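## Task

Rotate the three dice until the faces pointing up total 8, with every die lying completely on the mat and resting flat on a face when done.

## Robot and tools

ROBOT. Two six-joint arms, left_arm and right_arm, each ending in a two-finger parallel gripper. The fingers point along the gripper's +z axis and close along its x axis. The reported end_effector_position is the point midway between the pads; fingertips extend 17.5 mm past it. A camera block juts about 10 cm toward the gripper's -y side and rotates with it. Calibrated bases: left_arm at (+0.071, +0.375, +0.013) m, right_arm at (-0.029, -0.332, +0.013) m, both almost unrotated.

FRAME. All positions, orientations (quat_wxyz), velocities and targets use the scene frame: origin at table-top height midway between the arms, +z up, +x out over the table, +y toward left_arm. Arm names do not match image sides. Printed hand positions may be a few cm off, more at long reach.

THE 18-NUMBER ROW. Both tools take rows of 18 numbers, always covering both arms: left dx, dy, dz, rx, ry, rz, gripper position, force_limit, speed, then the same nine for the right arm. The first six per arm are an offset, not a pose: a displacement from that arm's Hand target as it stood when the action or move began, along scene axes, with rotation about the Hand target's position. Scale: 1.0 = 0.6 m for dx/dy/dz and 180 degrees for the rotation vector rx, ry, rz; range -1 to 1. Sending the same offset twice moves twice. All zeros re-requests the current Hand target. The three gripper numbers are absolute settings, each in -1 to 1: position +1 = 50 mm open, about -0.65 pads touching, -1 = close until blocked (use this to grip); force_limit about 20 N at -1, 102 N at 0, 185 N at +1 per pad; speed 20, 85, 150 mm/s at -1, 0, +1. Force and speed only apply once a new position value (change of at least 0.01) is sent. To leave a gripper alone, resend its previous three numbers; 0 is a real command.

TOOLS.
execute_actions(actions, cameras): actions is a list of actions; each action is a list of up to 15 rows, one per 1/30 s step, every row counted from the action's starting Hand target; a short list holds its last row. An empty list returns state plus all camera images.
move(target, speed, blend, stop_force, zero, blocking, cameras): straight-line paths toward target, one row or a list of up to 15 rows, each an offset from the same starting Hand targets. speed in m/s (0.002 to 3.6, default 0.25; turning limited to twice that in rad/s), one value or one per target. blend in metres rounds corners in a list; 0 stops at each. stop_force in N (3 to 120, one value for both arms) ends an arm's path when its wrist sensor feels that much push against its motion; use it slowly for contact, omit it when lifting away from something pressed on, and do not rely on it while the gripper rotates. zero (with stop_force only) re-zeroes the sensor first, default true. blocking=false returns after about 0.5 s while the move continues (not allowed with stop_force). Paths do not avoid obstacles or each other; avoid routing near an arm's own base. Capped at 10 s.
wait(seconds 0 to 10, cameras): arms hold their last command.
stop(cameras): brakes a running move; fingers keep going.
zoom_image(camera, region [x0, y0, x1, y1] pixels, at most 504 by 504): closer view of the newest image of cam_head_left, cam_head_right, cam_high, cam_low, cam_left_wrist or cam_right_wrist (each 672x504).
zero_wrist_force(arm): tares that arm's wrist sensor.
read_manual(section): licence texts only.
finished_scene(scene): ends the current scene (give its number); irreversible; call nothing after it in the same reply.

RESULTS. Each result gives per arm the pose, Hand target (the last commanded pose after clipping; next offsets count from it), joint positions, torques and velocities ("within noise" means still), wrist force and torque in the gripper's own axes plus the peak since the last shown reading, tool commands and gripper state. object_status: 0 moving, 1 blocked while opening, 2 blocked while closing (a grip), 3 reached requested opening or pads met (usually empty). Opening in mm is about (250 - position_measured) x 0.202. A move adds a "move:" line such as done, off_target, moving, held or fault, plus limits (paced = pose clipped, held = steps withheld). A gripper often rests short of its Hand target; send the remaining distance as an offset. Commanded orientation is clipped to within 32 degrees of the measured one per step.

CAUTIONS. A contact force near 150 N, or joint torque at its limit (wrist joints 25.4 N m), makes the arm stop for 10 s; arms are stiff, so aiming even slightly past a firm surface can trigger this. Approach slowly with stop_force, and after a fault open the grip if it pins the arm. Do not let the arms touch or grip each other; the clearance check does not stop fingers. Do not drop dice from height, release them while moving, knock them, or let anything leave the table. Long pushing or outstretched holding heats motors (MOTOR HOT at 70 °C, braking at 85 °C). Objects may occasionally be nudged by outside pushes; check with cameras before finishing.

Each tool is called after "Request:" in YAML: its name, and indented under it one key for each argument.

## Session

Request:
execute_actions:
  actions: []

Scene clock: 0.00 s.
left_arm: end_effector_position=(+0.6591, +0.4557, +0.1297) position_measured=3 object_status=3 end_effector_quat_wxyz=(-0.018, +0.997, -0.070, +0.032) | right_arm: end_effector_position=(+0.1955, -0.3481, +0.1165) position_measured=3 object_status=3 end_effector_quat_wxyz=(+0.029, +0.134, +0.990, +0.017)
Joint positions: left_arm=[-0.13 -1.277 1.812 -2.17 -1.533 1.605] | right_arm=[3.688 -0.719 -2.645 -1.283 1.559 -0.724]
Joint velocities: within noise
Joint torques (N m): no reading
Motor temperatures (°C): left_arm=[30 35 29 37 35 38] | right_arm=[30 31 32 40 41 36]
Wrist force (N): no reading
Wrist torque (N m): no reading
Wrist force, peak (N): no reading
Hand target: left_arm +0.6591, +0.4557, +0.1297; -0.018, +0.997, -0.070, +0.032 | right_arm +0.1955, -0.3481, +0.1165; +0.029, +0.134, +0.990, +0.017
Tool commands: left_gripper/position=+1.0 left_gripper/force_limit=+1.0 left_gripper/speed=+1.0 right_gripper/position=+1.0 right_gripper/force_limit=+1.0 right_gripper/speed=+1.0
camera_calibration:
cam_left_wrist: T_world_to_cam=[[0.987356, -0.142685, 0.0690591, -0.585294], [-0.157441, -0.933406, 0.322437, 0.498473], [0.0184533, -0.329232, -0.944069, 0.386024], [0, 0, 0, 1]] pos_world=[0.649251, 0.508856, 0.244127]
cam_right_wrist: T_world_to_cam=[[-0.971965, 0.232237, -0.0367342, 0.27965], [0.199903, 0.898468, 0.390889, 0.246331], [0.123784, 0.372588, -0.919704, 0.346668], [0, 0, 0, 1]] pos_world=[0.179656, -0.41543, 0.232816]

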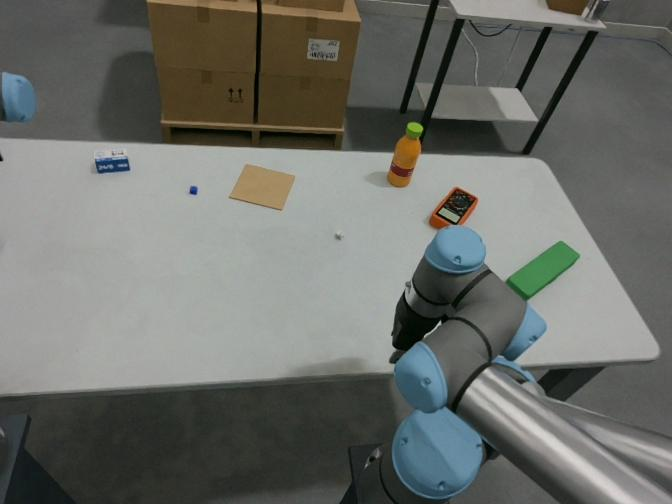

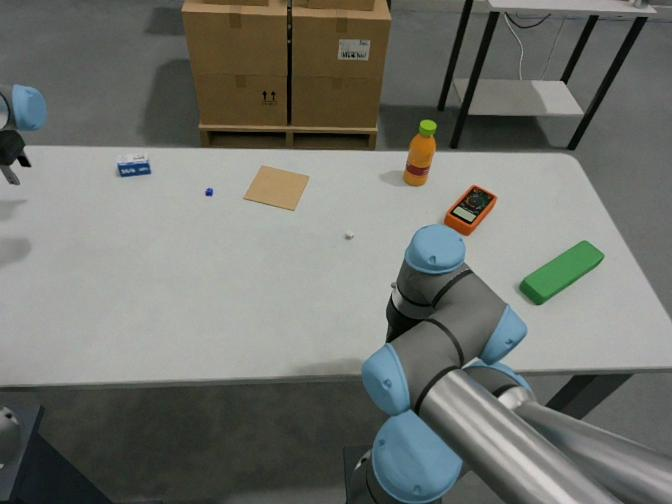

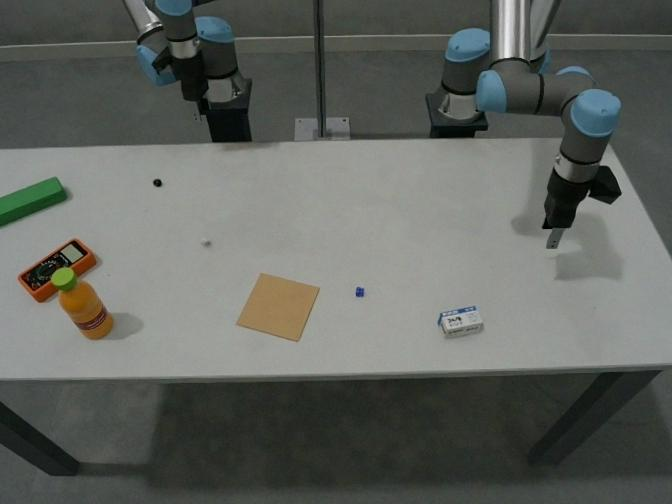

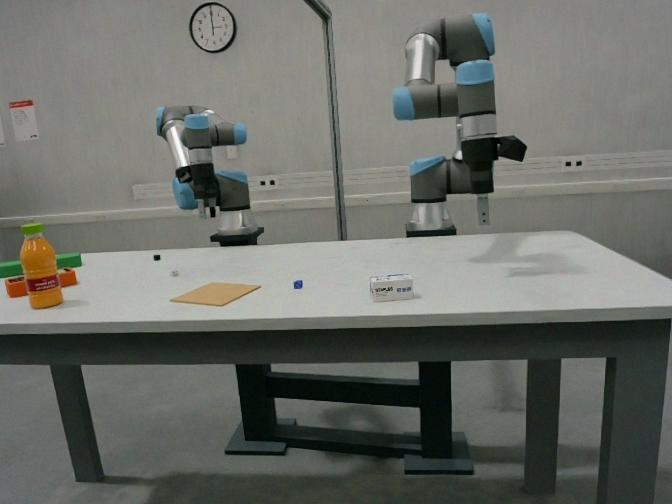

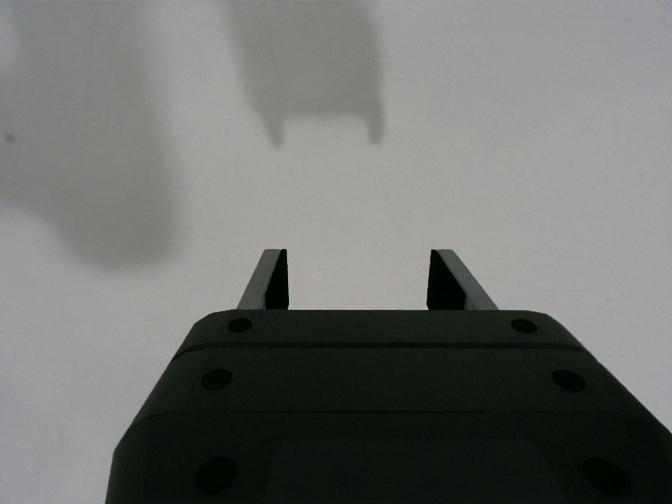

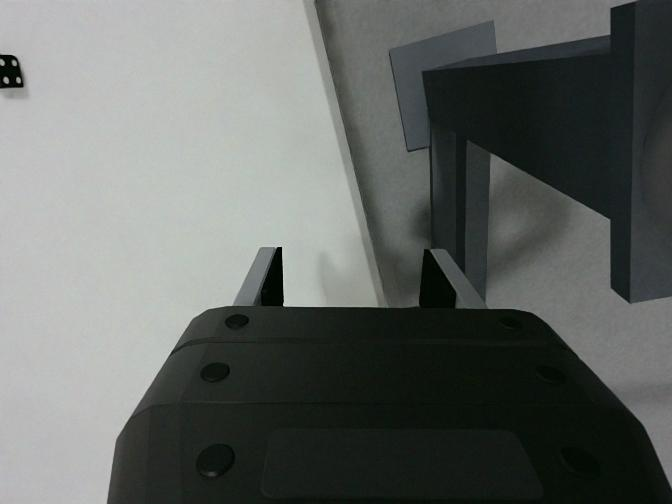

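Request:
zoom_image:
  camera: "cam_high"
  region: [345, 280, 375, 303]

Request:
zoom_image:
  camera: "cam_high"
  region: [191, 231, 221, 254]

Request:
zoom_image:
  camera: "cam_high"
  region: [142, 171, 172, 194]

Request:
zoom_image:
  camera: "cam_head_left"
  region: [180, 180, 210, 203]

Request:
zoom_image:
  camera: "cam_head_left"
  region: [325, 225, 355, 248]

Request:
zoom_image:
  camera: "cam_right_wrist"
  region: [0, 40, 60, 100]

Request:
zoom_image:
  camera: "cam_low"
  region: [286, 274, 312, 294]

Request:
zoom_image:
  camera: "cam_low"
  region: [160, 262, 190, 285]

Request:
zoom_image:
  camera: "cam_low"
  region: [142, 246, 172, 269]

Scaled by 16.800 from the camera's 672x504 image, which has a finer 960x720 frame.

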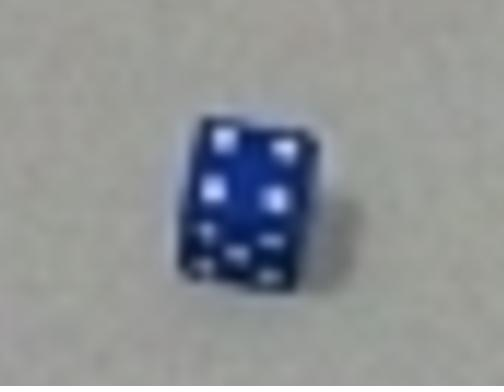

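Scaled by 16.800 from the camera's 672x504 image, which has a finer 960x720 frame.

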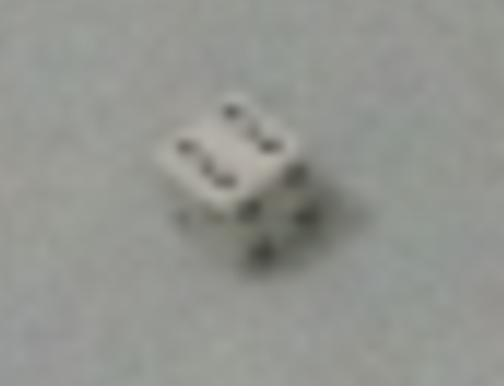

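Scaled by 16.800 from the camera's 672x504 image, which has a finer 960x720 frame.

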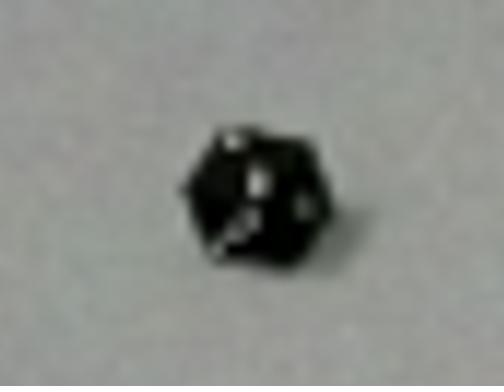

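Scaled by 16.800 from the camera's 672x504 image, which has a finer 960x720 frame.

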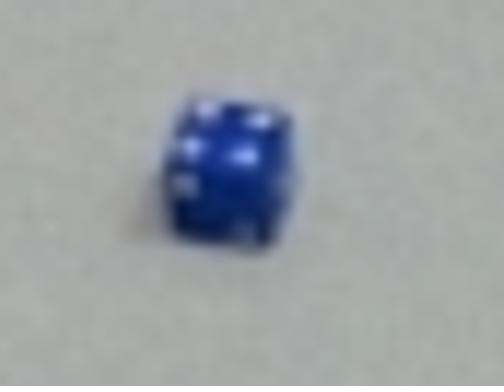

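Scaled by 16.800 from the camera's 672x504 image, which has a finer 960x720 frame.

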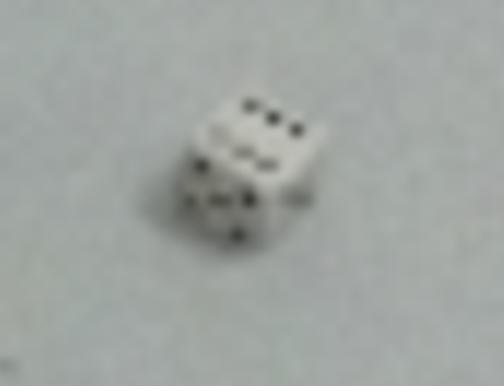

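Scaled by 8.400 from the camera's 672x504 image, which has a finer 960x720 frame.

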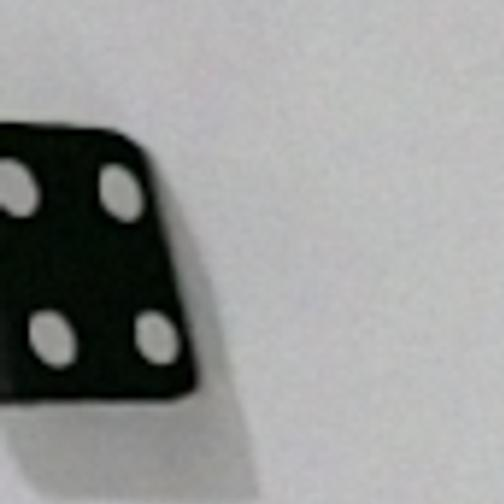

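Scaled by 19.385 from the camera's 672x504 image, which has a finer 960x720 frame.

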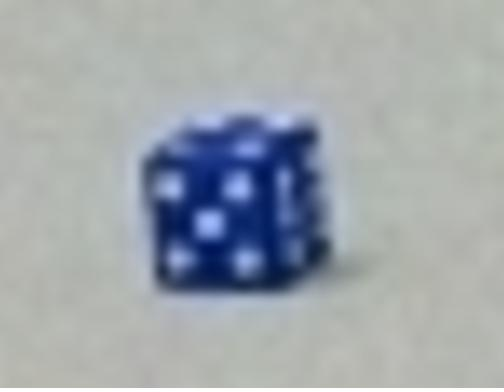

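Scaled by 16.800 from the camera's 672x504 image, which has a finer 960x720 frame.

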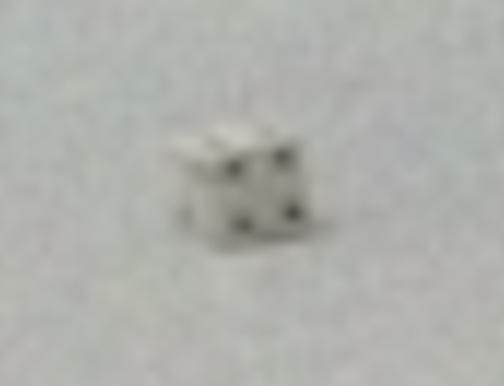

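Scaled by 16.800 from the camera's 672x504 image, which has a finer 960x720 frame.

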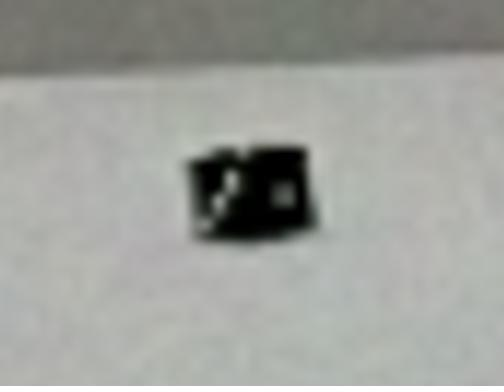

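Request:
move:
  target: [0.048,-0.638,0.0,0,0,0,1,1,1,0.216,-0.177,0.03,0,0,0,1,1,1]
  speed: 0.5
  cameras: ["cam_left_wrist","cam_right_wrist"]

Scene clock: 27.53 s.
left_arm: end_effector_position=(+0.6879, +0.0730, +0.1297) position_measured=3 object_status=3 end_effector_quat_wxyz=(-0.018, +0.997, -0.070, +0.032) | right_arm: end_effector_position=(+0.3251, -0.4543, +0.1344) position_measured=3 object_status=3 end_effector_quat_wxyz=(+0.029, +0.134, +0.990, +0.017)
Joint positions: left_arm=[-0.699 -1.067 1.494 -2.031 -1.504 1.037] | right_arm=[3.122 -1.335 -2.347 -0.969 1.596 -1.289]
Joint torques (N m): left_arm=[-5.47 -42.78 -32.31 -4 -0.94 -1.2] | right_arm=[-4.84 4.65 29.93 1.29 -1.78 -0.65]
Wrist force (N): left_arm=[0.4 0.1 0.0] | right_arm=[0.2 0.0 0.1]
Wrist torque (N m): left_arm=[0.03 -0.07 -0.04] | right_arm=[0.01 -0.04 -0.03]
Wrist force, peak (N): left_arm=[1.2 4.8 0.0] | right_arm=[1.6 1.0 0.2]
Hand target: left_arm +0.6879, +0.0729, +0.1297; -0.018, +0.997, -0.070, +0.032 | right_arm +0.3251, -0.4543, +0.1345; +0.029, +0.134, +0.990, +0.017
Off the commanded pose: left_arm 0.000 m, 0 deg | right_arm 0.000 m, 0 deg.
move: done
camera_calibration:
cam_left_wrist: T_world_to_cam=[[0.987325, -0.142876, 0.069107, -0.668302], [-0.157635, -0.933408, 0.322336, 0.14595], [0.0184511, -0.329144, -0.9441, 0.259493], [0, 0, 0, 1]] pos_world=[0.67805, 0.126157, 0.244126]
cam_right_wrist: T_world_to_cam=[[-0.97195, 0.232291, -0.0367955, 0.430953], [0.199911, 0.898406, 0.391028, 0.308685], [0.12389, 0.372704, -0.919643, 0.386631], [0, 0, 0, 1]] pos_world=[0.309256, -0.52153, 0.250716]
Images, in order (width x height): cam_left_wrist 672x504, cam_right_wrist 672x504.

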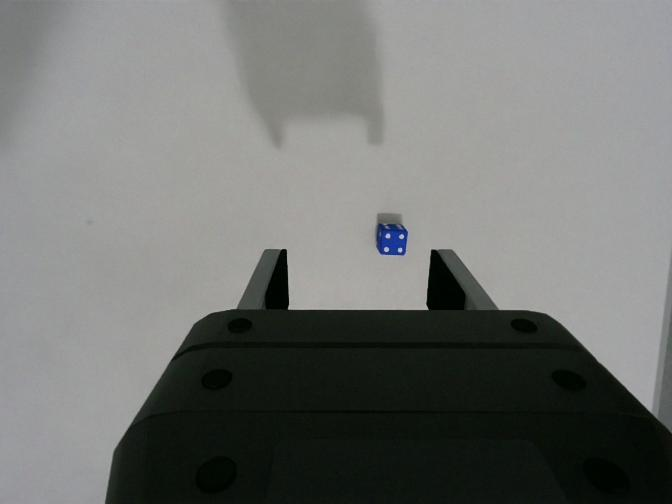

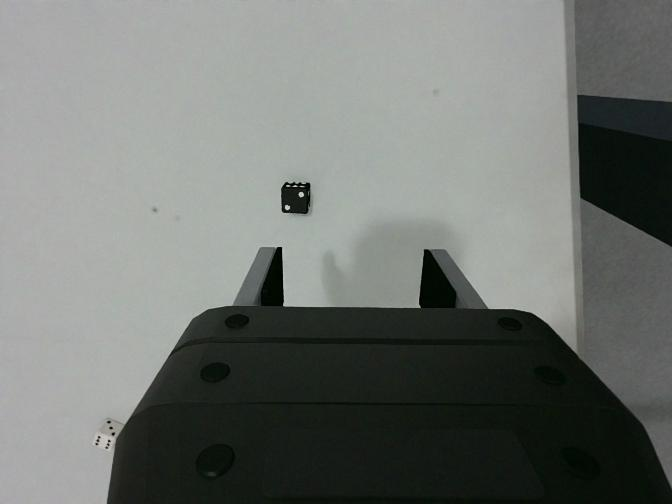

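Request:
zoom_image:
  camera: "cam_right_wrist"
  region: [270, 170, 330, 230]

Request:
zoom_image:
  camera: "cam_right_wrist"
  region: [80, 400, 140, 460]

Request:
zoom_image:
  camera: "cam_left_wrist"
  region: [360, 205, 420, 265]

Scaled by 8.400 from the camera's 672x504 image, which has a finer 960x720 frame.

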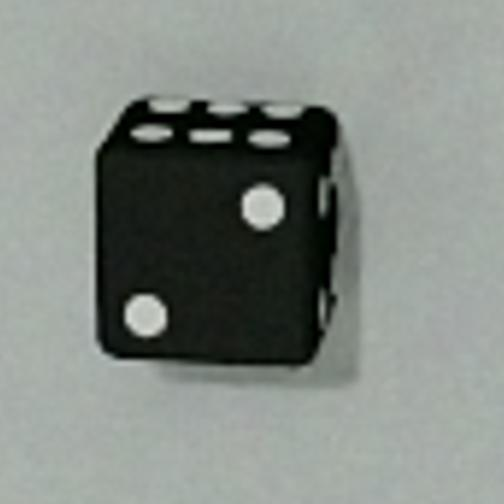

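Scaled by 8.400 from the camera's 672x504 image, which has a finer 960x720 frame.

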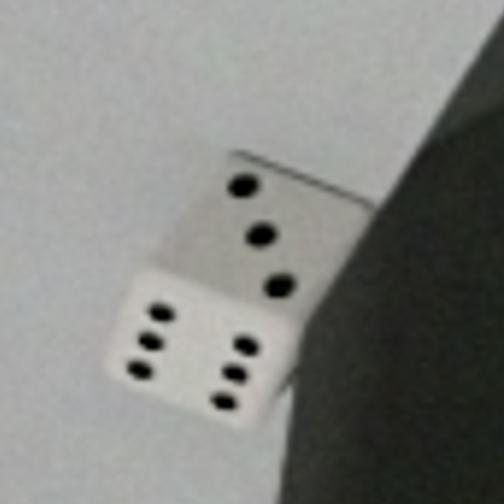

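Scaled by 8.400 from the camera's 672x504 image, which has a finer 960x720 frame.

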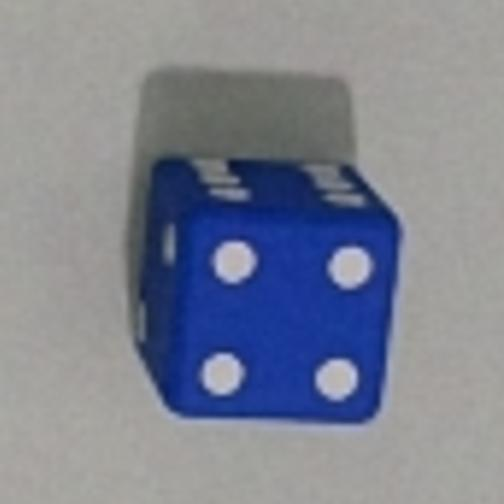

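Request:
move:
  target: [0.052,-0.033,-0.067,-0.0099,0.021,0,1,1,1,0.38,0.257,-0.057,-0.0187,0.0128,0.365,1,1,1]
  speed: 0.5
  cameras: ["cam_left_wrist","cam_right_wrist"]

Scene clock: 53.80 s.
left_arm: end_effector_position=(+0.7191, +0.0532, +0.0894) position_measured=3 object_status=3 end_effector_quat_wxyz=(+0.000, +0.998, -0.070, +0.000) | right_arm: end_effector_position=(+0.5530, -0.3001, +0.1002) position_measured=3 object_status=3 end_effector_quat_wxyz=(+0.000, -0.425, +0.905, +0.000)
Joint positions: left_arm=[-0.669 -0.924 1.36 -2.008 -1.57 1.065] | right_arm=[3.395 -1.909 -1.818 -0.986 1.57 -2.163]
Joint torques (N m): left_arm=[-2.98 -61.99 -18.15 -4.14 1.56 -0.87] | right_arm=[-7.64 29.54 32.35 4.1 1.56 -1.93]
Wrist force (N): left_arm=[0.5 -0.2 0.0] | right_arm=[0.1 0.1 0.2]
Wrist torque (N m): left_arm=[-0.03 -0.09 -0.03] | right_arm=[0.02 -0.02 0.00]
Wrist force, peak (N): left_arm=[0.7 0.0 0.6] | right_arm=[1.6 -1.7 -0.3]
Hand target: left_arm +0.7191, +0.0531, +0.0895; +0.000, +0.998, -0.070, +0.001 | right_arm +0.5531, -0.3001, +0.1003; +0.000, -0.425, +0.905, +0.000
Off the commanded pose: left_arm 0.000 m, 0 deg | right_arm 0.000 m, 0 deg.
move: done
camera_calibration:
cam_left_wrist: T_world_to_cam=[[0.989901, -0.141535, 0.00803665, -0.695578], [-0.134873, -0.922815, 0.360862, 0.124932], [-0.043658, -0.358301, -0.932585, 0.259602], [0, 0, 0, 1]] pos_world=[0.716737, 0.109856, 0.202608]
cam_right_wrist: T_world_to_cam=[[-0.61147, -0.79107, 0.0176826, 0.103488], [-0.736039, 0.576851, 0.354245, 0.562805], [-0.290433, 0.203595, -0.934985, 0.449438], [0, 0, 0, 1]] pos_world=[0.608058, -0.334292, 0.219017]
Images, in order (width x height): cam_left_wrist 672x504, cam_right_wrist 672x504.

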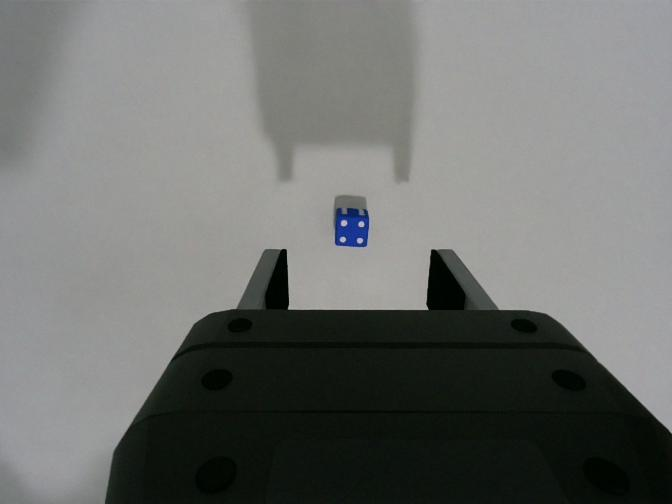

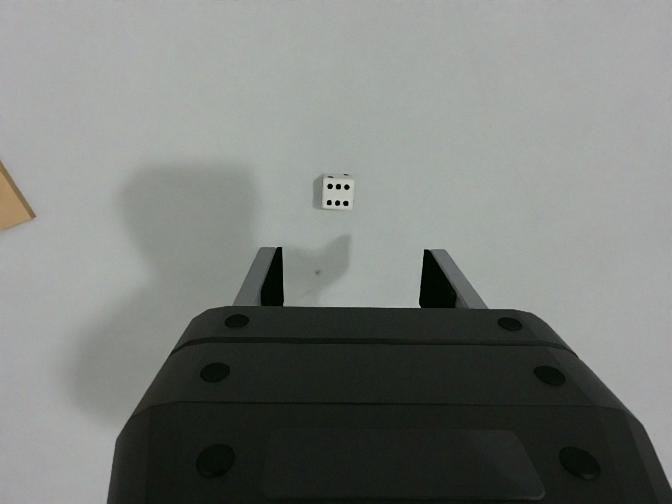

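Request:
move:
  target: [-0.0025,-0.0133,-0.088,0,0,0,1,1,1,0.0253,-0.024,-0.084,0.1243,0.1495,0,1,1,1]
  speed: 0.35
  cameras: ["cam_left_wrist","cam_right_wrist"]

Scene clock: 61.97 s.
left_arm: end_effector_position=(+0.7176, +0.0451, +0.0366) position_measured=3 object_status=3 end_effector_quat_wxyz=(+0.000, +0.998, -0.070, +0.000) | right_arm: end_effector_position=(+0.5683, -0.3145, +0.0498) position_measured=3 object_status=3 end_effector_quat_wxyz=(-0.128, -0.406, +0.863, +0.272) end_effector_velocity=(-0.002, +0.000, -0.001) end_effector_angular_velocity=(+0.001, +0.008, -0.001)
Joint positions: left_arm=[-0.679 -0.86 1.399 -2.111 -1.57 1.055] | right_arm=[3.188 -2.269 -1.39 -1.518 1.981 -2.469]
Joint velocities: left_arm=[within noise] | right_arm=[0 -0.003 0 -0.006 0.002 0]
Joint torques (N m): left_arm=[3.07 -64.02 -31.42 -0.07 1.44 -0.24] | right_arm=[1.51 43.65 33.27 -0.3 2.25 -1.58]
Wrist force (N): left_arm=[0.3 0.2 0.0] | right_arm=[1.0 -0.8 0.3]
Wrist torque (N m): left_arm=[0.03 -0.05 0.05] | right_arm=[-0.13 -0.16 0.07]
Wrist force, peak (N): left_arm=[0.4 -0.1 0.8] | right_arm=[1.1 -2.3 0.5]
Hand target: left_arm +0.7176, +0.0452, +0.0367; +0.000, +0.998, -0.070, +0.001 | right_arm +0.5683, -0.3145, +0.0499; -0.128, -0.406, +0.863, +0.272
Off the commanded pose: left_arm 0.000 m, 0 deg | right_arm 0.000 m, 0 deg.
move: done
camera_calibration:
cam_left_wrist: T_world_to_cam=[[0.989906, -0.141495, 0.00814267, -0.69474], [-0.13487, -0.922787, 0.360935, 0.136278], [-0.0435565, -0.35839, -0.932555, 0.207321], [0, 0, 0, 1]] pos_world=[0.715137, 0.101756, 0.149808]
cam_right_wrist: T_world_to_cam=[[-0.608551, -0.793493, -0.00591403, 0.101013], [-0.450082, 0.339022, 0.826129, 0.339397], [-0.653523, 0.505403, -0.563449, 0.692424], [0, 0, 0, 1]] pos_world=[0.666743, -0.384863, 0.110357]
Images, in order (width x height): cam_left_wrist 672x504, cam_right_wrist 672x504.

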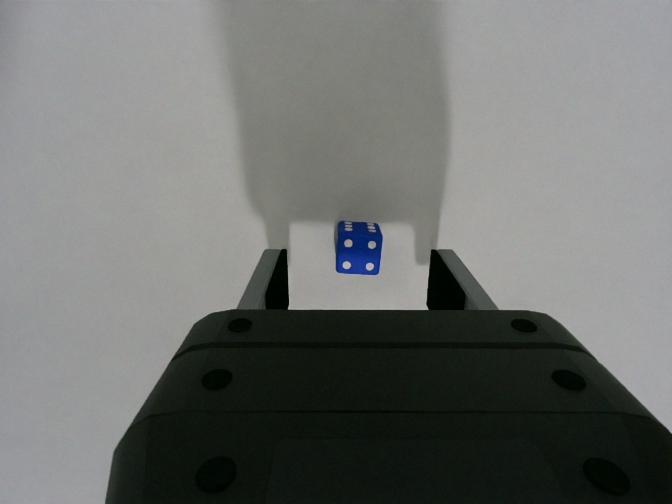

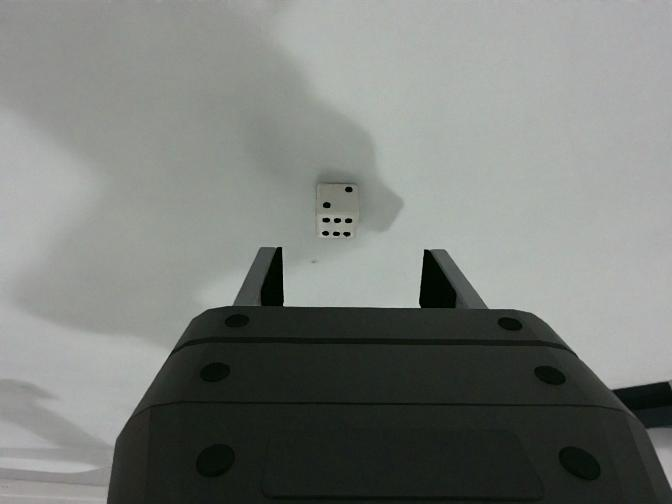

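Request:
move:
  target: [0,-0.003,-0.027,0,0,0,1,1,1,0,0,-0.0495,0,0,0,1,1,1]
  speed: 0.03
  stop_force: 6
  cameras: ["cam_left_wrist","cam_right_wrist"]

Scene clock: 67.00 s.
left_arm: end_effector_position=(+0.7176, +0.0433, +0.0205) position_measured=3 object_status=3 end_effector_quat_wxyz=(+0.000, +0.998, -0.070, +0.001) | right_arm: end_effector_position=(+0.5683, -0.3145, +0.0209) position_measured=3 object_status=3 end_effector_quat_wxyz=(-0.128, -0.406, +0.863, +0.272)
Joint positions: left_arm=[-0.681 -0.838 1.407 -2.141 -1.57 1.053] | right_arm=[3.188 -2.305 -1.41 -1.462 1.982 -2.469]
Joint torques (N m): left_arm=[1.59 -64.5 -28.86 -0.05 1.44 -0.81] | right_arm=[-4.61 56.06 32.12 0.07 -1.39 -2.16]
Wrist force (N): left_arm=[0.2 0.4 0.2] | right_arm=[0.9 1.3 -1.3]
Wrist torque (N m): left_arm=[0.06 -0.04 0.05] | right_arm=[-0.04 -0.21 0.04]
Wrist force, peak (N): left_arm=[0.4 0.0 -0.6] | right_arm=[10.0 28.3 -36.1]
Hand target: left_arm +0.7176, +0.0434, +0.0205; +0.000, +0.998, -0.070, +0.001 | right_arm +0.5683, -0.3145, +0.0209; -0.128, -0.406, +0.863, +0.272 (not the last commanded pose)
Off the commanded pose: left_arm 0.000 m, 0 deg | right_arm 0.001 m, 0 deg.
move: contact (right_arm)
camera_calibration:
cam_left_wrist: T_world_to_cam=[[0.98991, -0.141461, 0.00823542, -0.694967], [-0.134872, -0.922792, 0.360923, 0.140574], [-0.0434568, -0.358392, -0.932559, 0.191538], [0, 0, 0, 1]] pos_world=[0.715237, 0.100056, 0.133608]
cam_right_wrist: T_world_to_cam=[[-0.608529, -0.793508, -0.00612913, 0.10098], [-0.449965, 0.338689, 0.82633, 0.363061], [-0.653623, 0.505604, -0.563153, 0.676273], [0, 0, 0, 1]] pos_world=[0.666843, -0.384762, 0.081456]
Images, in order (width x height): cam_left_wrist 672x504, cam_right_wrist 672x504.

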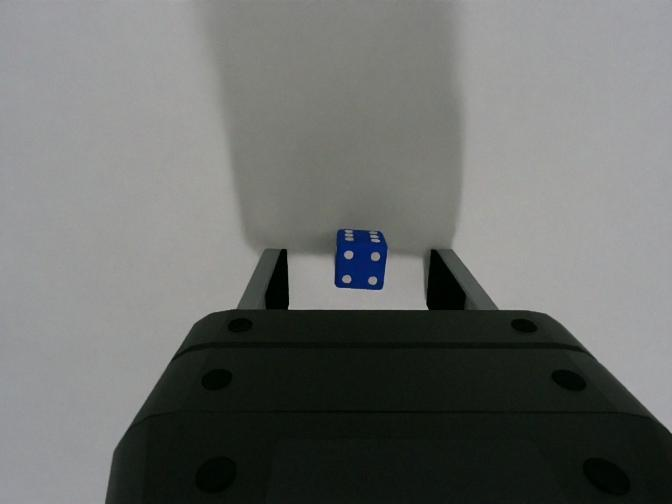

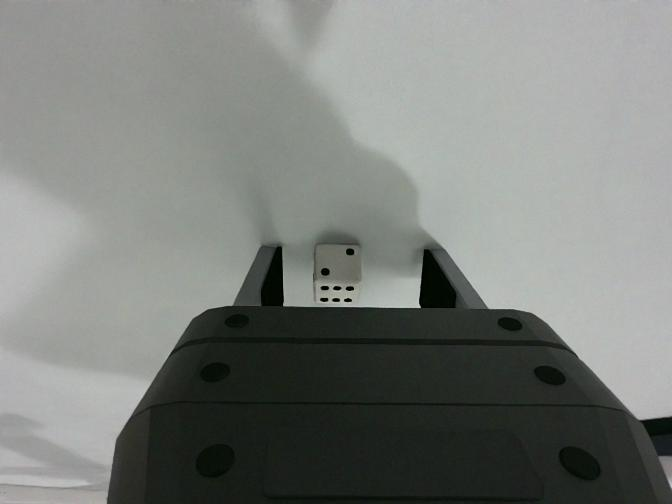

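Request:
move:
  target:
    - [0,0,0,0,0,0,1,1,1,0,0,0.002,0,0,0,1,1,1]
    - [0,0,0,0,0,0,-1,-0.9,-0.6,0,0,0.002,0,0,0,-1,-0.9,-0.6]
    - [0,0,0.1,0,0,0,-1,-0.9,-0.6,0,0,0.15,0,0,0,-1,-0.9,-0.6]
  speed: 0.15
  cameras: ["cam_left_wrist","cam_right_wrist","cam_high"]

Scene clock: 72.50 s.
left_arm: end_effector_position=(+0.7176, +0.0433, +0.0805) position_measured=174 object_status=2 end_effector_quat_wxyz=(+0.000, +0.998, -0.070, +0.001) | right_arm: end_effector_position=(+0.5683, -0.3145, +0.1109) position_measured=173 object_status=2 end_effector_quat_wxyz=(-0.128, -0.406, +0.863, +0.272)
Joint positions: left_arm=[-0.681 -0.908 1.358 -2.022 -1.57 1.053] | right_arm=[3.188 -2.205 -1.329 -1.644 1.982 -2.469]
Joint torques (N m): left_arm=[1.57 -55.83 -21.18 -3.65 1.16 1.86] | right_arm=[-4.54 51.72 24.32 0.05 1.66 -2.02]
Wrist force (N): left_arm=[0.3 0.2 0.1] | right_arm=[0.7 -0.6 0.0]
Wrist torque (N m): left_arm=[0.03 -0.06 0.06] | right_arm=[-0.10 -0.13 0.09]
Wrist force, peak (N): left_arm=[0.3 0.0 1.8] | right_arm=[0.9 -2.0 2.1]
Hand target: left_arm +0.7176, +0.0434, +0.0805; +0.000, +0.998, -0.070, +0.001 | right_arm +0.5683, -0.3145, +0.1109; -0.128, -0.406, +0.863, +0.272
Off the commanded pose: left_arm 0.000 m, 0 deg | right_arm 0.000 m, 0 deg.
move: done
camera_calibration:
cam_left_wrist: T_world_to_cam=[[0.989898, -0.141531, 0.00836759, -0.695472], [-0.134985, -0.92278, 0.36091, 0.119001], [-0.0433585, -0.358394, -0.932563, 0.247422], [0, 0, 0, 1]] pos_world=[0.715238, 0.100056, 0.193607]
cam_right_wrist: T_world_to_cam=[[-0.608577, -0.793471, -0.00615071, 0.101581], [-0.449985, 0.338724, 0.826305, 0.288805], [-0.653566, 0.505638, -0.56319, 0.726882], [0, 0, 0, 1]] pos_world=[0.666843, -0.384763, 0.171356]
Images, in order (width x height): cam_high 672x504, cam_left_wrist 672x504, cam_right_wrist 672x504.

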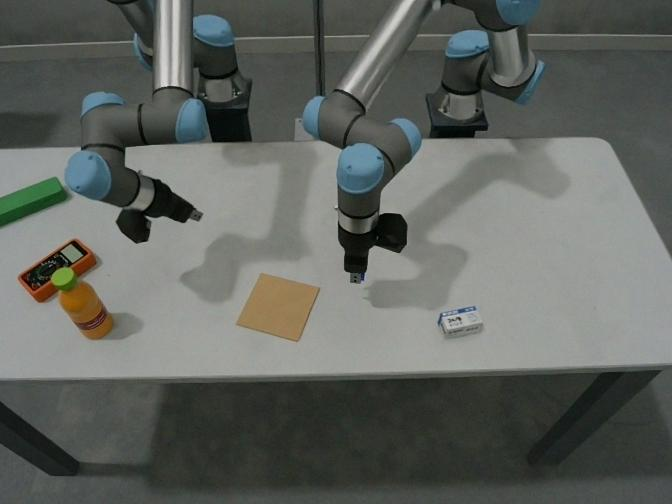

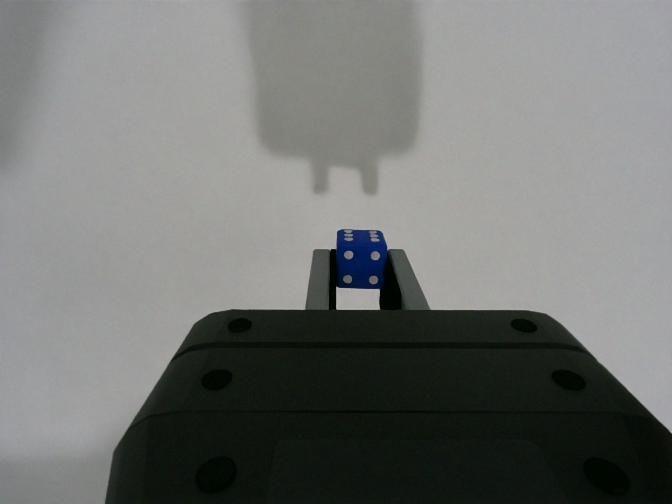

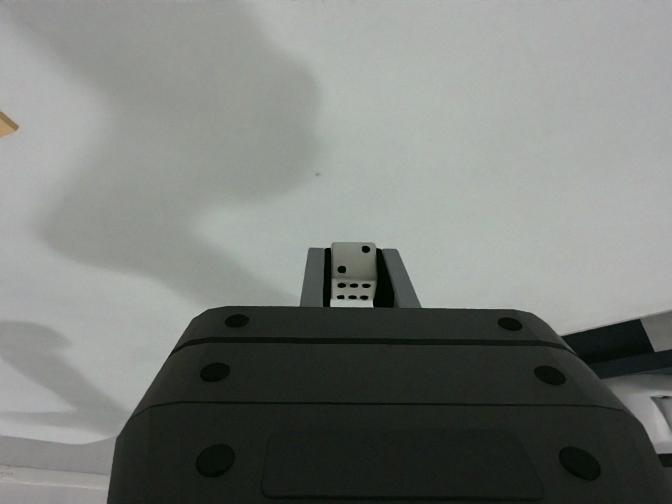

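Request:
move:
  target:
    - [0.051,-0.2187,0,0,0,0,-1,-0.9,-0.6,0.05,0,0,-0.220,-0.265,0,-1,-0.9,-0.6]
    - [0.051,-0.2187,-0.078,0,0,0,-1,-0.9,-0.6,0.05,0,0,-0.220,-0.265,0,-1,-0.9,-0.6]
  speed: 0.35
  blend: [0.015,0]
  cameras: ["cam_left_wrist","cam_right_wrist","cam_high"]

Request:
move:
  target: [0,0,-0.027,0,0,0,-1,-0.9,-0.6,0,0,0,0,0,0,-1,-0.9,-0.6]
  speed: 0.02
  stop_force: 4
  cameras: ["cam_left_wrist","cam_high"]

Scene clock: 83.83 s.
left_arm: end_effector_position=(+0.7482, -0.0879, +0.0338) position_measured=174 object_status=2 end_effector_quat_wxyz=(+0.000, +0.998, -0.070, +0.000) | right_arm: end_effector_position=(+0.5983, -0.3145, +0.1109) position_measured=173 object_status=2 end_effector_quat_wxyz=(+0.099, -0.414, +0.880, -0.212)
Joint positions: left_arm=[-0.786 -0.637 0.99 -1.923 -1.57 0.948] | right_arm=[3.527 -1.896 -1.964 -0.63 1.151 -2.079]
Joint torques (N m): left_arm=[6.72 -59.35 -21.03 -5.81 -0.77 2.58] | right_arm=[4.67 37.66 19.29 5.05 -2.92 -1.42]
Wrist force (N): left_arm=[-0.1 0.1 0.1] | right_arm=[-1.0 0.2 0.2]
Wrist torque (N m): left_arm=[0.02 -0.02 0.00] | right_arm=[-0.04 0.16 0.03]
Wrist force, peak (N): left_arm=[0.1 -0.5 4.9] | right_arm=[1.0 -1.2 0.4]
Hand target: left_arm +0.7482, -0.0879, +0.0337; +0.000, +0.998, -0.070, +0.001 | right_arm +0.5983, -0.3145, +0.1109; +0.099, -0.414, +0.880, -0.212
Off the commanded pose: left_arm 0.000 m, 0 deg | right_arm 0.000 m, 0 deg.
move: done
camera_calibration:
cam_left_wrist: T_world_to_cam=[[0.989905, -0.1415, 0.00812941, -0.743924], [-0.134874, -0.92282, 0.360849, 0.0187142], [-0.0435583, -0.358303, -0.932589, 0.15839], [0, 0, 0, 1]] pos_world=[0.745837, -0.031244, 0.147008]
cam_right_wrist: T_world_to_cam=[[-0.620197, -0.783823, 0.0312601, 0.125653], [-0.781668, 0.61416, -0.108635, 0.691044], [0.0659517, -0.0918101, -0.99359, 0.175875], [0, 0, 0, 1]] pos_world=[0.606498, -0.309775, 0.245891]
Images, in order (width x height): cam_high 672x504, cam_left_wrist 672x504, cam_right_wrist 672x504.

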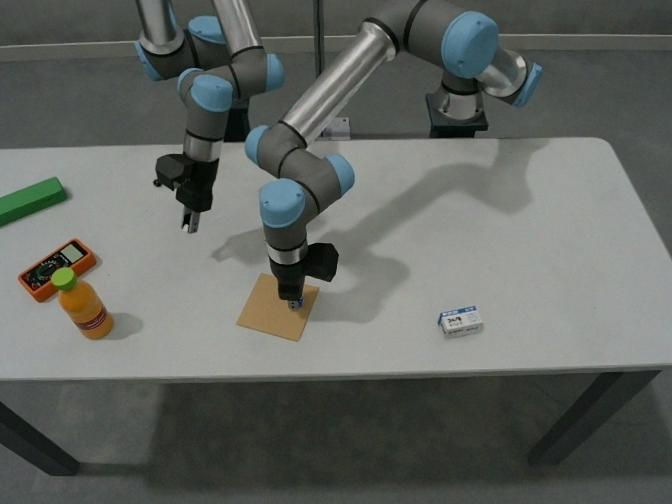

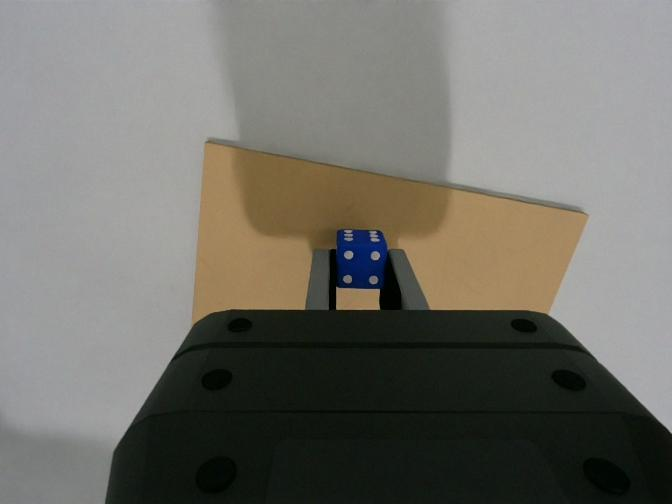

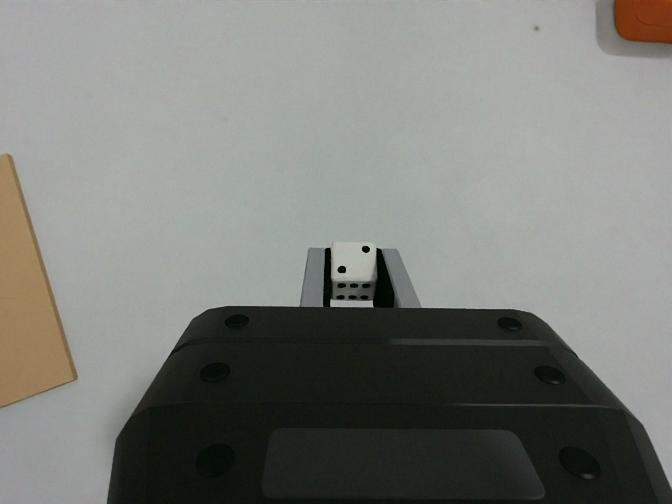

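Scene clock: 85.37 s.
left_arm: end_effector_position=(+0.7482, -0.0879, +0.0246) position_measured=174 object_status=2 end_effector_quat_wxyz=(+0.000, +0.998, -0.070, +0.001) | right_arm: end_effector_position=(+0.5983, -0.3145, +0.1109) position_measured=173 object_status=2 end_effector_quat_wxyz=(+0.099, -0.414, +0.880, -0.212)
Joint positions: left_arm=[-0.786 -0.628 0.997 -1.94 -1.57 0.948] | right_arm=[3.527 -1.896 -1.965 -0.63 1.151 -2.079]
Joint torques (N m): left_arm=[5.43 -70.74 -31.71 0.51 -0.1 2.57] | right_arm=[7.13 40.2 15.37 4.93 -2.96 1.37]
Wrist force (N): left_arm=[1.5 0.5 -2.8] | right_arm=[-0.9 0.5 0.2]
Wrist torque (N m): left_arm=[0.02 -0.05 0.00] | right_arm=[0.01 0.15 0.04]
Wrist force, peak (N): left_arm=[-5.3 -1.7 -23.4] | right_arm=[-1.3 0.3 0.0]
Hand target: left_arm +0.7482, -0.0879, +0.0246; +0.000, +0.998, -0.070, +0.001 (not the last commanded pose) | right_arm +0.5983, -0.3145, +0.1109; +0.099, -0.414, +0.880, -0.212
Off the commanded pose: left_arm 0.007 m, 0 deg | right_arm 0.000 m, 0 deg.
move: contact (left_arm)
camera_calibration:
cam_left_wrist: T_world_to_cam=[[0.98991, -0.141461, 0.00823542, -0.743866], [-0.134872, -0.922792, 0.360923, 0.0220586], [-0.0434568, -0.358392, -0.932559, 0.149635], [0, 0, 0, 1]] pos_world=[0.745837, -0.0312444, 0.137708]
Images, in order (width x height): cam_high 672x504, cam_left_wrist 672x504.

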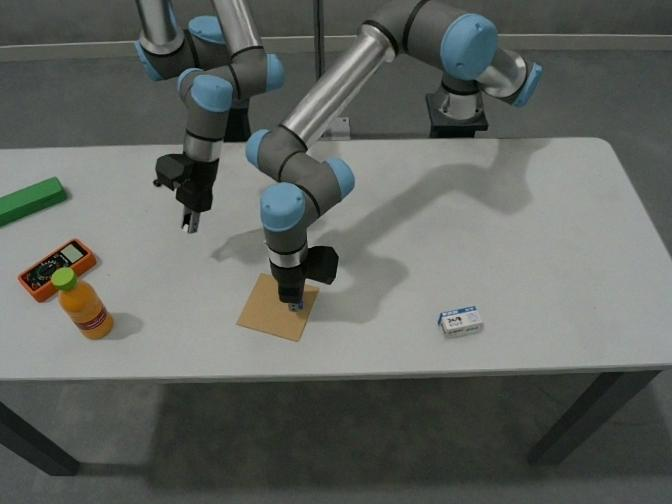

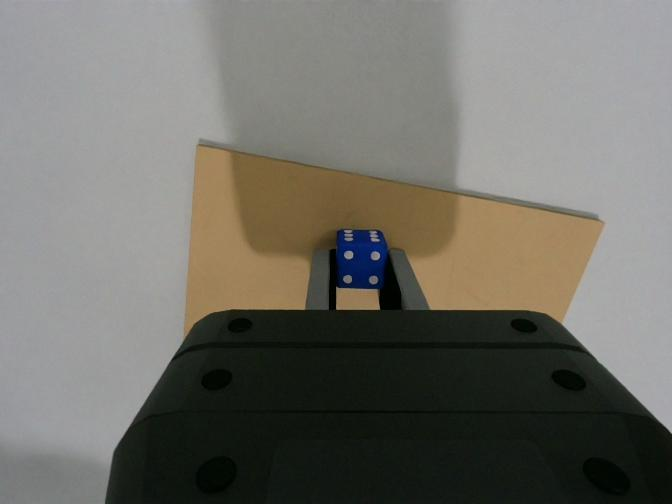

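Request:
move:
  target:
    - [0,0,0,0,0,0,-1,-0.9,-0.6,0,0,0,0,0,0,-1,-0.9,-0.6]
    - [0,0,0,0,0,0,0.14,-0.9,-0.8,0,0,0,0,0,0,-1,-0.9,-0.6]
    - [0,0,0.13,0,0,0,0.14,-0.9,-0.8,0,0,0,0,0,0,-1,-0.9,-0.6]
    - [0,0.55,0.15,0,0,0,0.14,-0.9,-0.8,0.1917,0.3018,0,0,0,0,-1,-0.9,-0.6]
    - [0,0.6,0.15,0,0,0,0.14,-0.9,-0.8,0.1917,0.3018,-0.117,0,0,0,-1,-0.9,-0.6]
  speed: [0.2,0.2,0.2,0.4,0.2]
  blend: [0,0,0.02,0,0]
  cameras: ["cam_high","cam_right_wrist"]

Scene clock: 96.90 s.
left_arm: end_effector_position=(+0.7482, +0.2721, +0.1146) position_measured=132 object_status=3 end_effector_quat_wxyz=(+0.000, +0.998, -0.070, +0.001) | right_arm: end_effector_position=(+0.7132, -0.1334, +0.0408) position_measured=173 object_status=2 end_effector_quat_wxyz=(+0.099, -0.414, +0.880, -0.212) end_effector_velocity=(+0.001, +0.000, -0.001) end_effector_angular_velocity=(+0.002, -0.002, -0.001)
Joint positions: left_arm=[-0.369 -1.034 1.474 -2.011 -1.57 1.365] | right_arm=[3.696 -2.297 -1.49 -0.781 1.12 -1.895]
Joint velocities: left_arm=[within noise] | right_arm=[-0.001 -0.003 0 0.005 0 0]
Joint torques (N m): left_arm=[1.95 -44.28 -32.94 -0.94 1 -2.22] | right_arm=[-2.45 43.34 27.88 4.9 -1.66 -2.26]
Wrist force (N): left_arm=[0.4 0.3 0.3] | right_arm=[-0.7 0.5 -0.1]
Wrist torque (N m): left_arm=[0.03 -0.06 0.07] | right_arm=[0.01 0.10 0.03]
Wrist force, peak (N): left_arm=[0.9 4.2 -2.2] | right_arm=[-0.8 2.1 2.8]
Hand target: left_arm +0.7482, +0.2721, +0.1146; +0.000, +0.998, -0.070, +0.001 | right_arm +0.7133, -0.1334, +0.0407; +0.099, -0.414, +0.880, -0.212
Off the commanded pose: left_arm 0.000 m, 0 deg | right_arm 0.000 m, 0 deg.
move: done
camera_calibration:
cam_right_wrist: T_world_to_cam=[[-0.620089, -0.783905, 0.0313373, 0.340954], [-0.781762, 0.614055, -0.108555, 0.662058], [0.0658539, -0.091812, -0.993596, 0.115344], [0, 0, 0, 1]] pos_world=[0.721399, -0.128675, 0.175791]
Images, in order (width x height): cam_high 672x504, cam_right_wrist 672x504.

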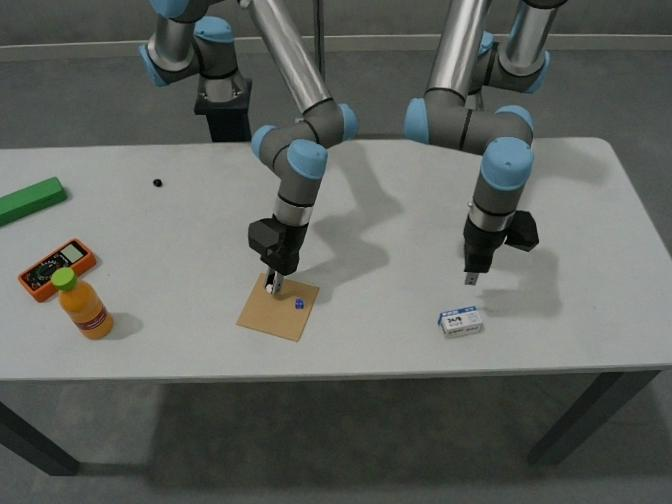

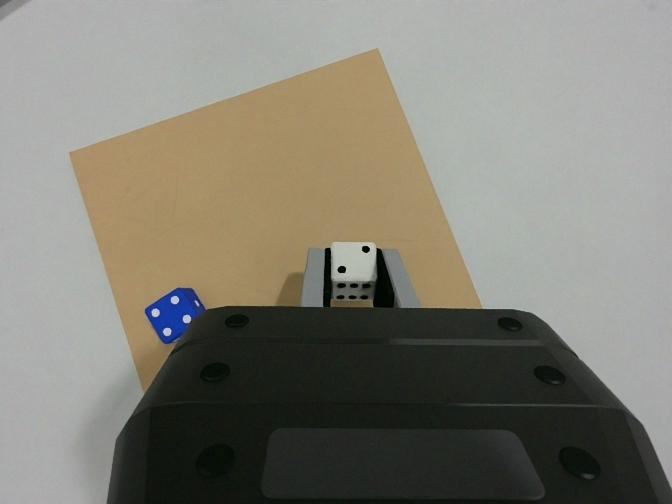

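Request:
move:
  target: [0,0,0,0,0,0,0.14,-0.9,-0.8,0,0,-0.034,0,0,0,-1,-0.9,-0.6]
  speed: 0.02
  stop_force: 4

Request:
move:
  target:
    - [0,0,0,0,0,0,0.14,-0.9,-0.8,0,0,0,0,0,0,-1,-0.9,-0.6]
    - [0,0,0,0,0,0,0.14,-0.9,-0.8,0,0,0,0,0,0,0.1,-0.9,-0.8]
    - [0,0,0,0,0,0,0.14,-0.9,-0.8,0,0,0.15,0,0,0,0.1,-0.9,-0.8]
  speed: 0.15
  cameras: ["cam_right_wrist"]

Scene clock: 101.63 s.
left_arm: end_effector_position=(+0.7482, +0.2721, +0.1146) position_measured=132 object_status=3 end_effector_quat_wxyz=(+0.000, +0.998, -0.070, +0.001) | right_arm: end_effector_position=(+0.7133, -0.1334, +0.0265) position_measured=173 object_status=2 end_effector_quat_wxyz=(+0.099, -0.414, +0.880, -0.212)
Joint positions: left_arm=[-0.369 -1.034 1.474 -2.011 -1.57 1.365] | right_arm=[3.696 -2.318 -1.496 -0.754 1.12 -1.895]
Joint torques (N m): left_arm=[4.31 -42.85 -33.43 -0.21 1.17 0.7] | right_arm=[-8.21 51.39 31.03 4.32 1.14 -1.67]
Wrist force (N): left_arm=[0.3 0.1 0.4] | right_arm=[-1.3 -1.5 -3.0]
Wrist torque (N m): left_arm=[0.00 -0.05 0.06] | right_arm=[0.04 0.10 0.03]
Wrist force, peak (N): left_arm=[0.5 0.3 0.7] | right_arm=[2.9 -3.5 -20.4]
Hand target: left_arm +0.7482, +0.2721, +0.1146; +0.000, +0.998, -0.070, +0.001 | right_arm +0.7133, -0.1334, +0.0265; +0.099, -0.414, +0.880, -0.212 (not the last commanded pose)
Off the commanded pose: left_arm 0.000 m, 0 deg | right_arm 0.006 m, 0 deg.
move: contact (right_arm)

Scene clock: 103.67 s.
left_arm: end_effector_position=(+0.7482, +0.2721, +0.1146) position_measured=132 object_status=3 end_effector_quat_wxyz=(+0.000, +0.998, -0.070, +0.001) | right_arm: end_effector_position=(+0.7133, -0.1334, +0.1165) position_measured=138 object_status=3 end_effector_quat_wxyz=(+0.099, -0.414, +0.880, -0.212)
Joint positions: left_arm=[-0.369 -1.034 1.474 -2.011 -1.57 1.365] | right_arm=[3.696 -2.2 -1.435 -0.932 1.12 -1.895]
Joint torques (N m): left_arm=[3.71 -43.39 -33.11 -0.19 1.2 2.06] | right_arm=[4.88 52.63 22.6 1.61 -1.8 1.95]
Wrist force (N): left_arm=[0.4 0.2 0.4] | right_arm=[-0.6 0.2 -0.2]
Wrist torque (N m): left_arm=[0.02 -0.08 0.07] | right_arm=[-0.03 0.10 0.05]
Wrist force, peak (N): left_arm=[0.6 0.4 0.6] | right_arm=[-1.4 -1.8 -3.1]
Hand target: left_arm +0.7482, +0.2721, +0.1146; +0.000, +0.998, -0.070, +0.001 | right_arm +0.7133, -0.1334, +0.1165; +0.099, -0.414, +0.880, -0.212
Off the commanded pose: left_arm 0.000 m, 0 deg | right_arm 0.000 m, 0 deg.
move: done
camera_calibration:
cam_right_wrist: T_world_to_cam=[[-0.620192, -0.783832, 0.0311367, 0.338699], [-0.781656, 0.614149, -0.10879, 0.67041], [0.0661507, -0.0918091, -0.993577, 0.190326], [0, 0, 0, 1]] pos_world=[0.721498, -0.128775, 0.251491]
Images, in order (width x height): cam_right_wrist 672x504.

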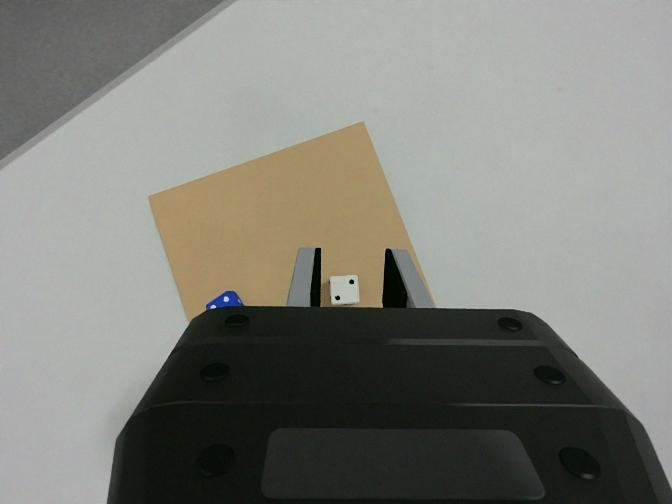

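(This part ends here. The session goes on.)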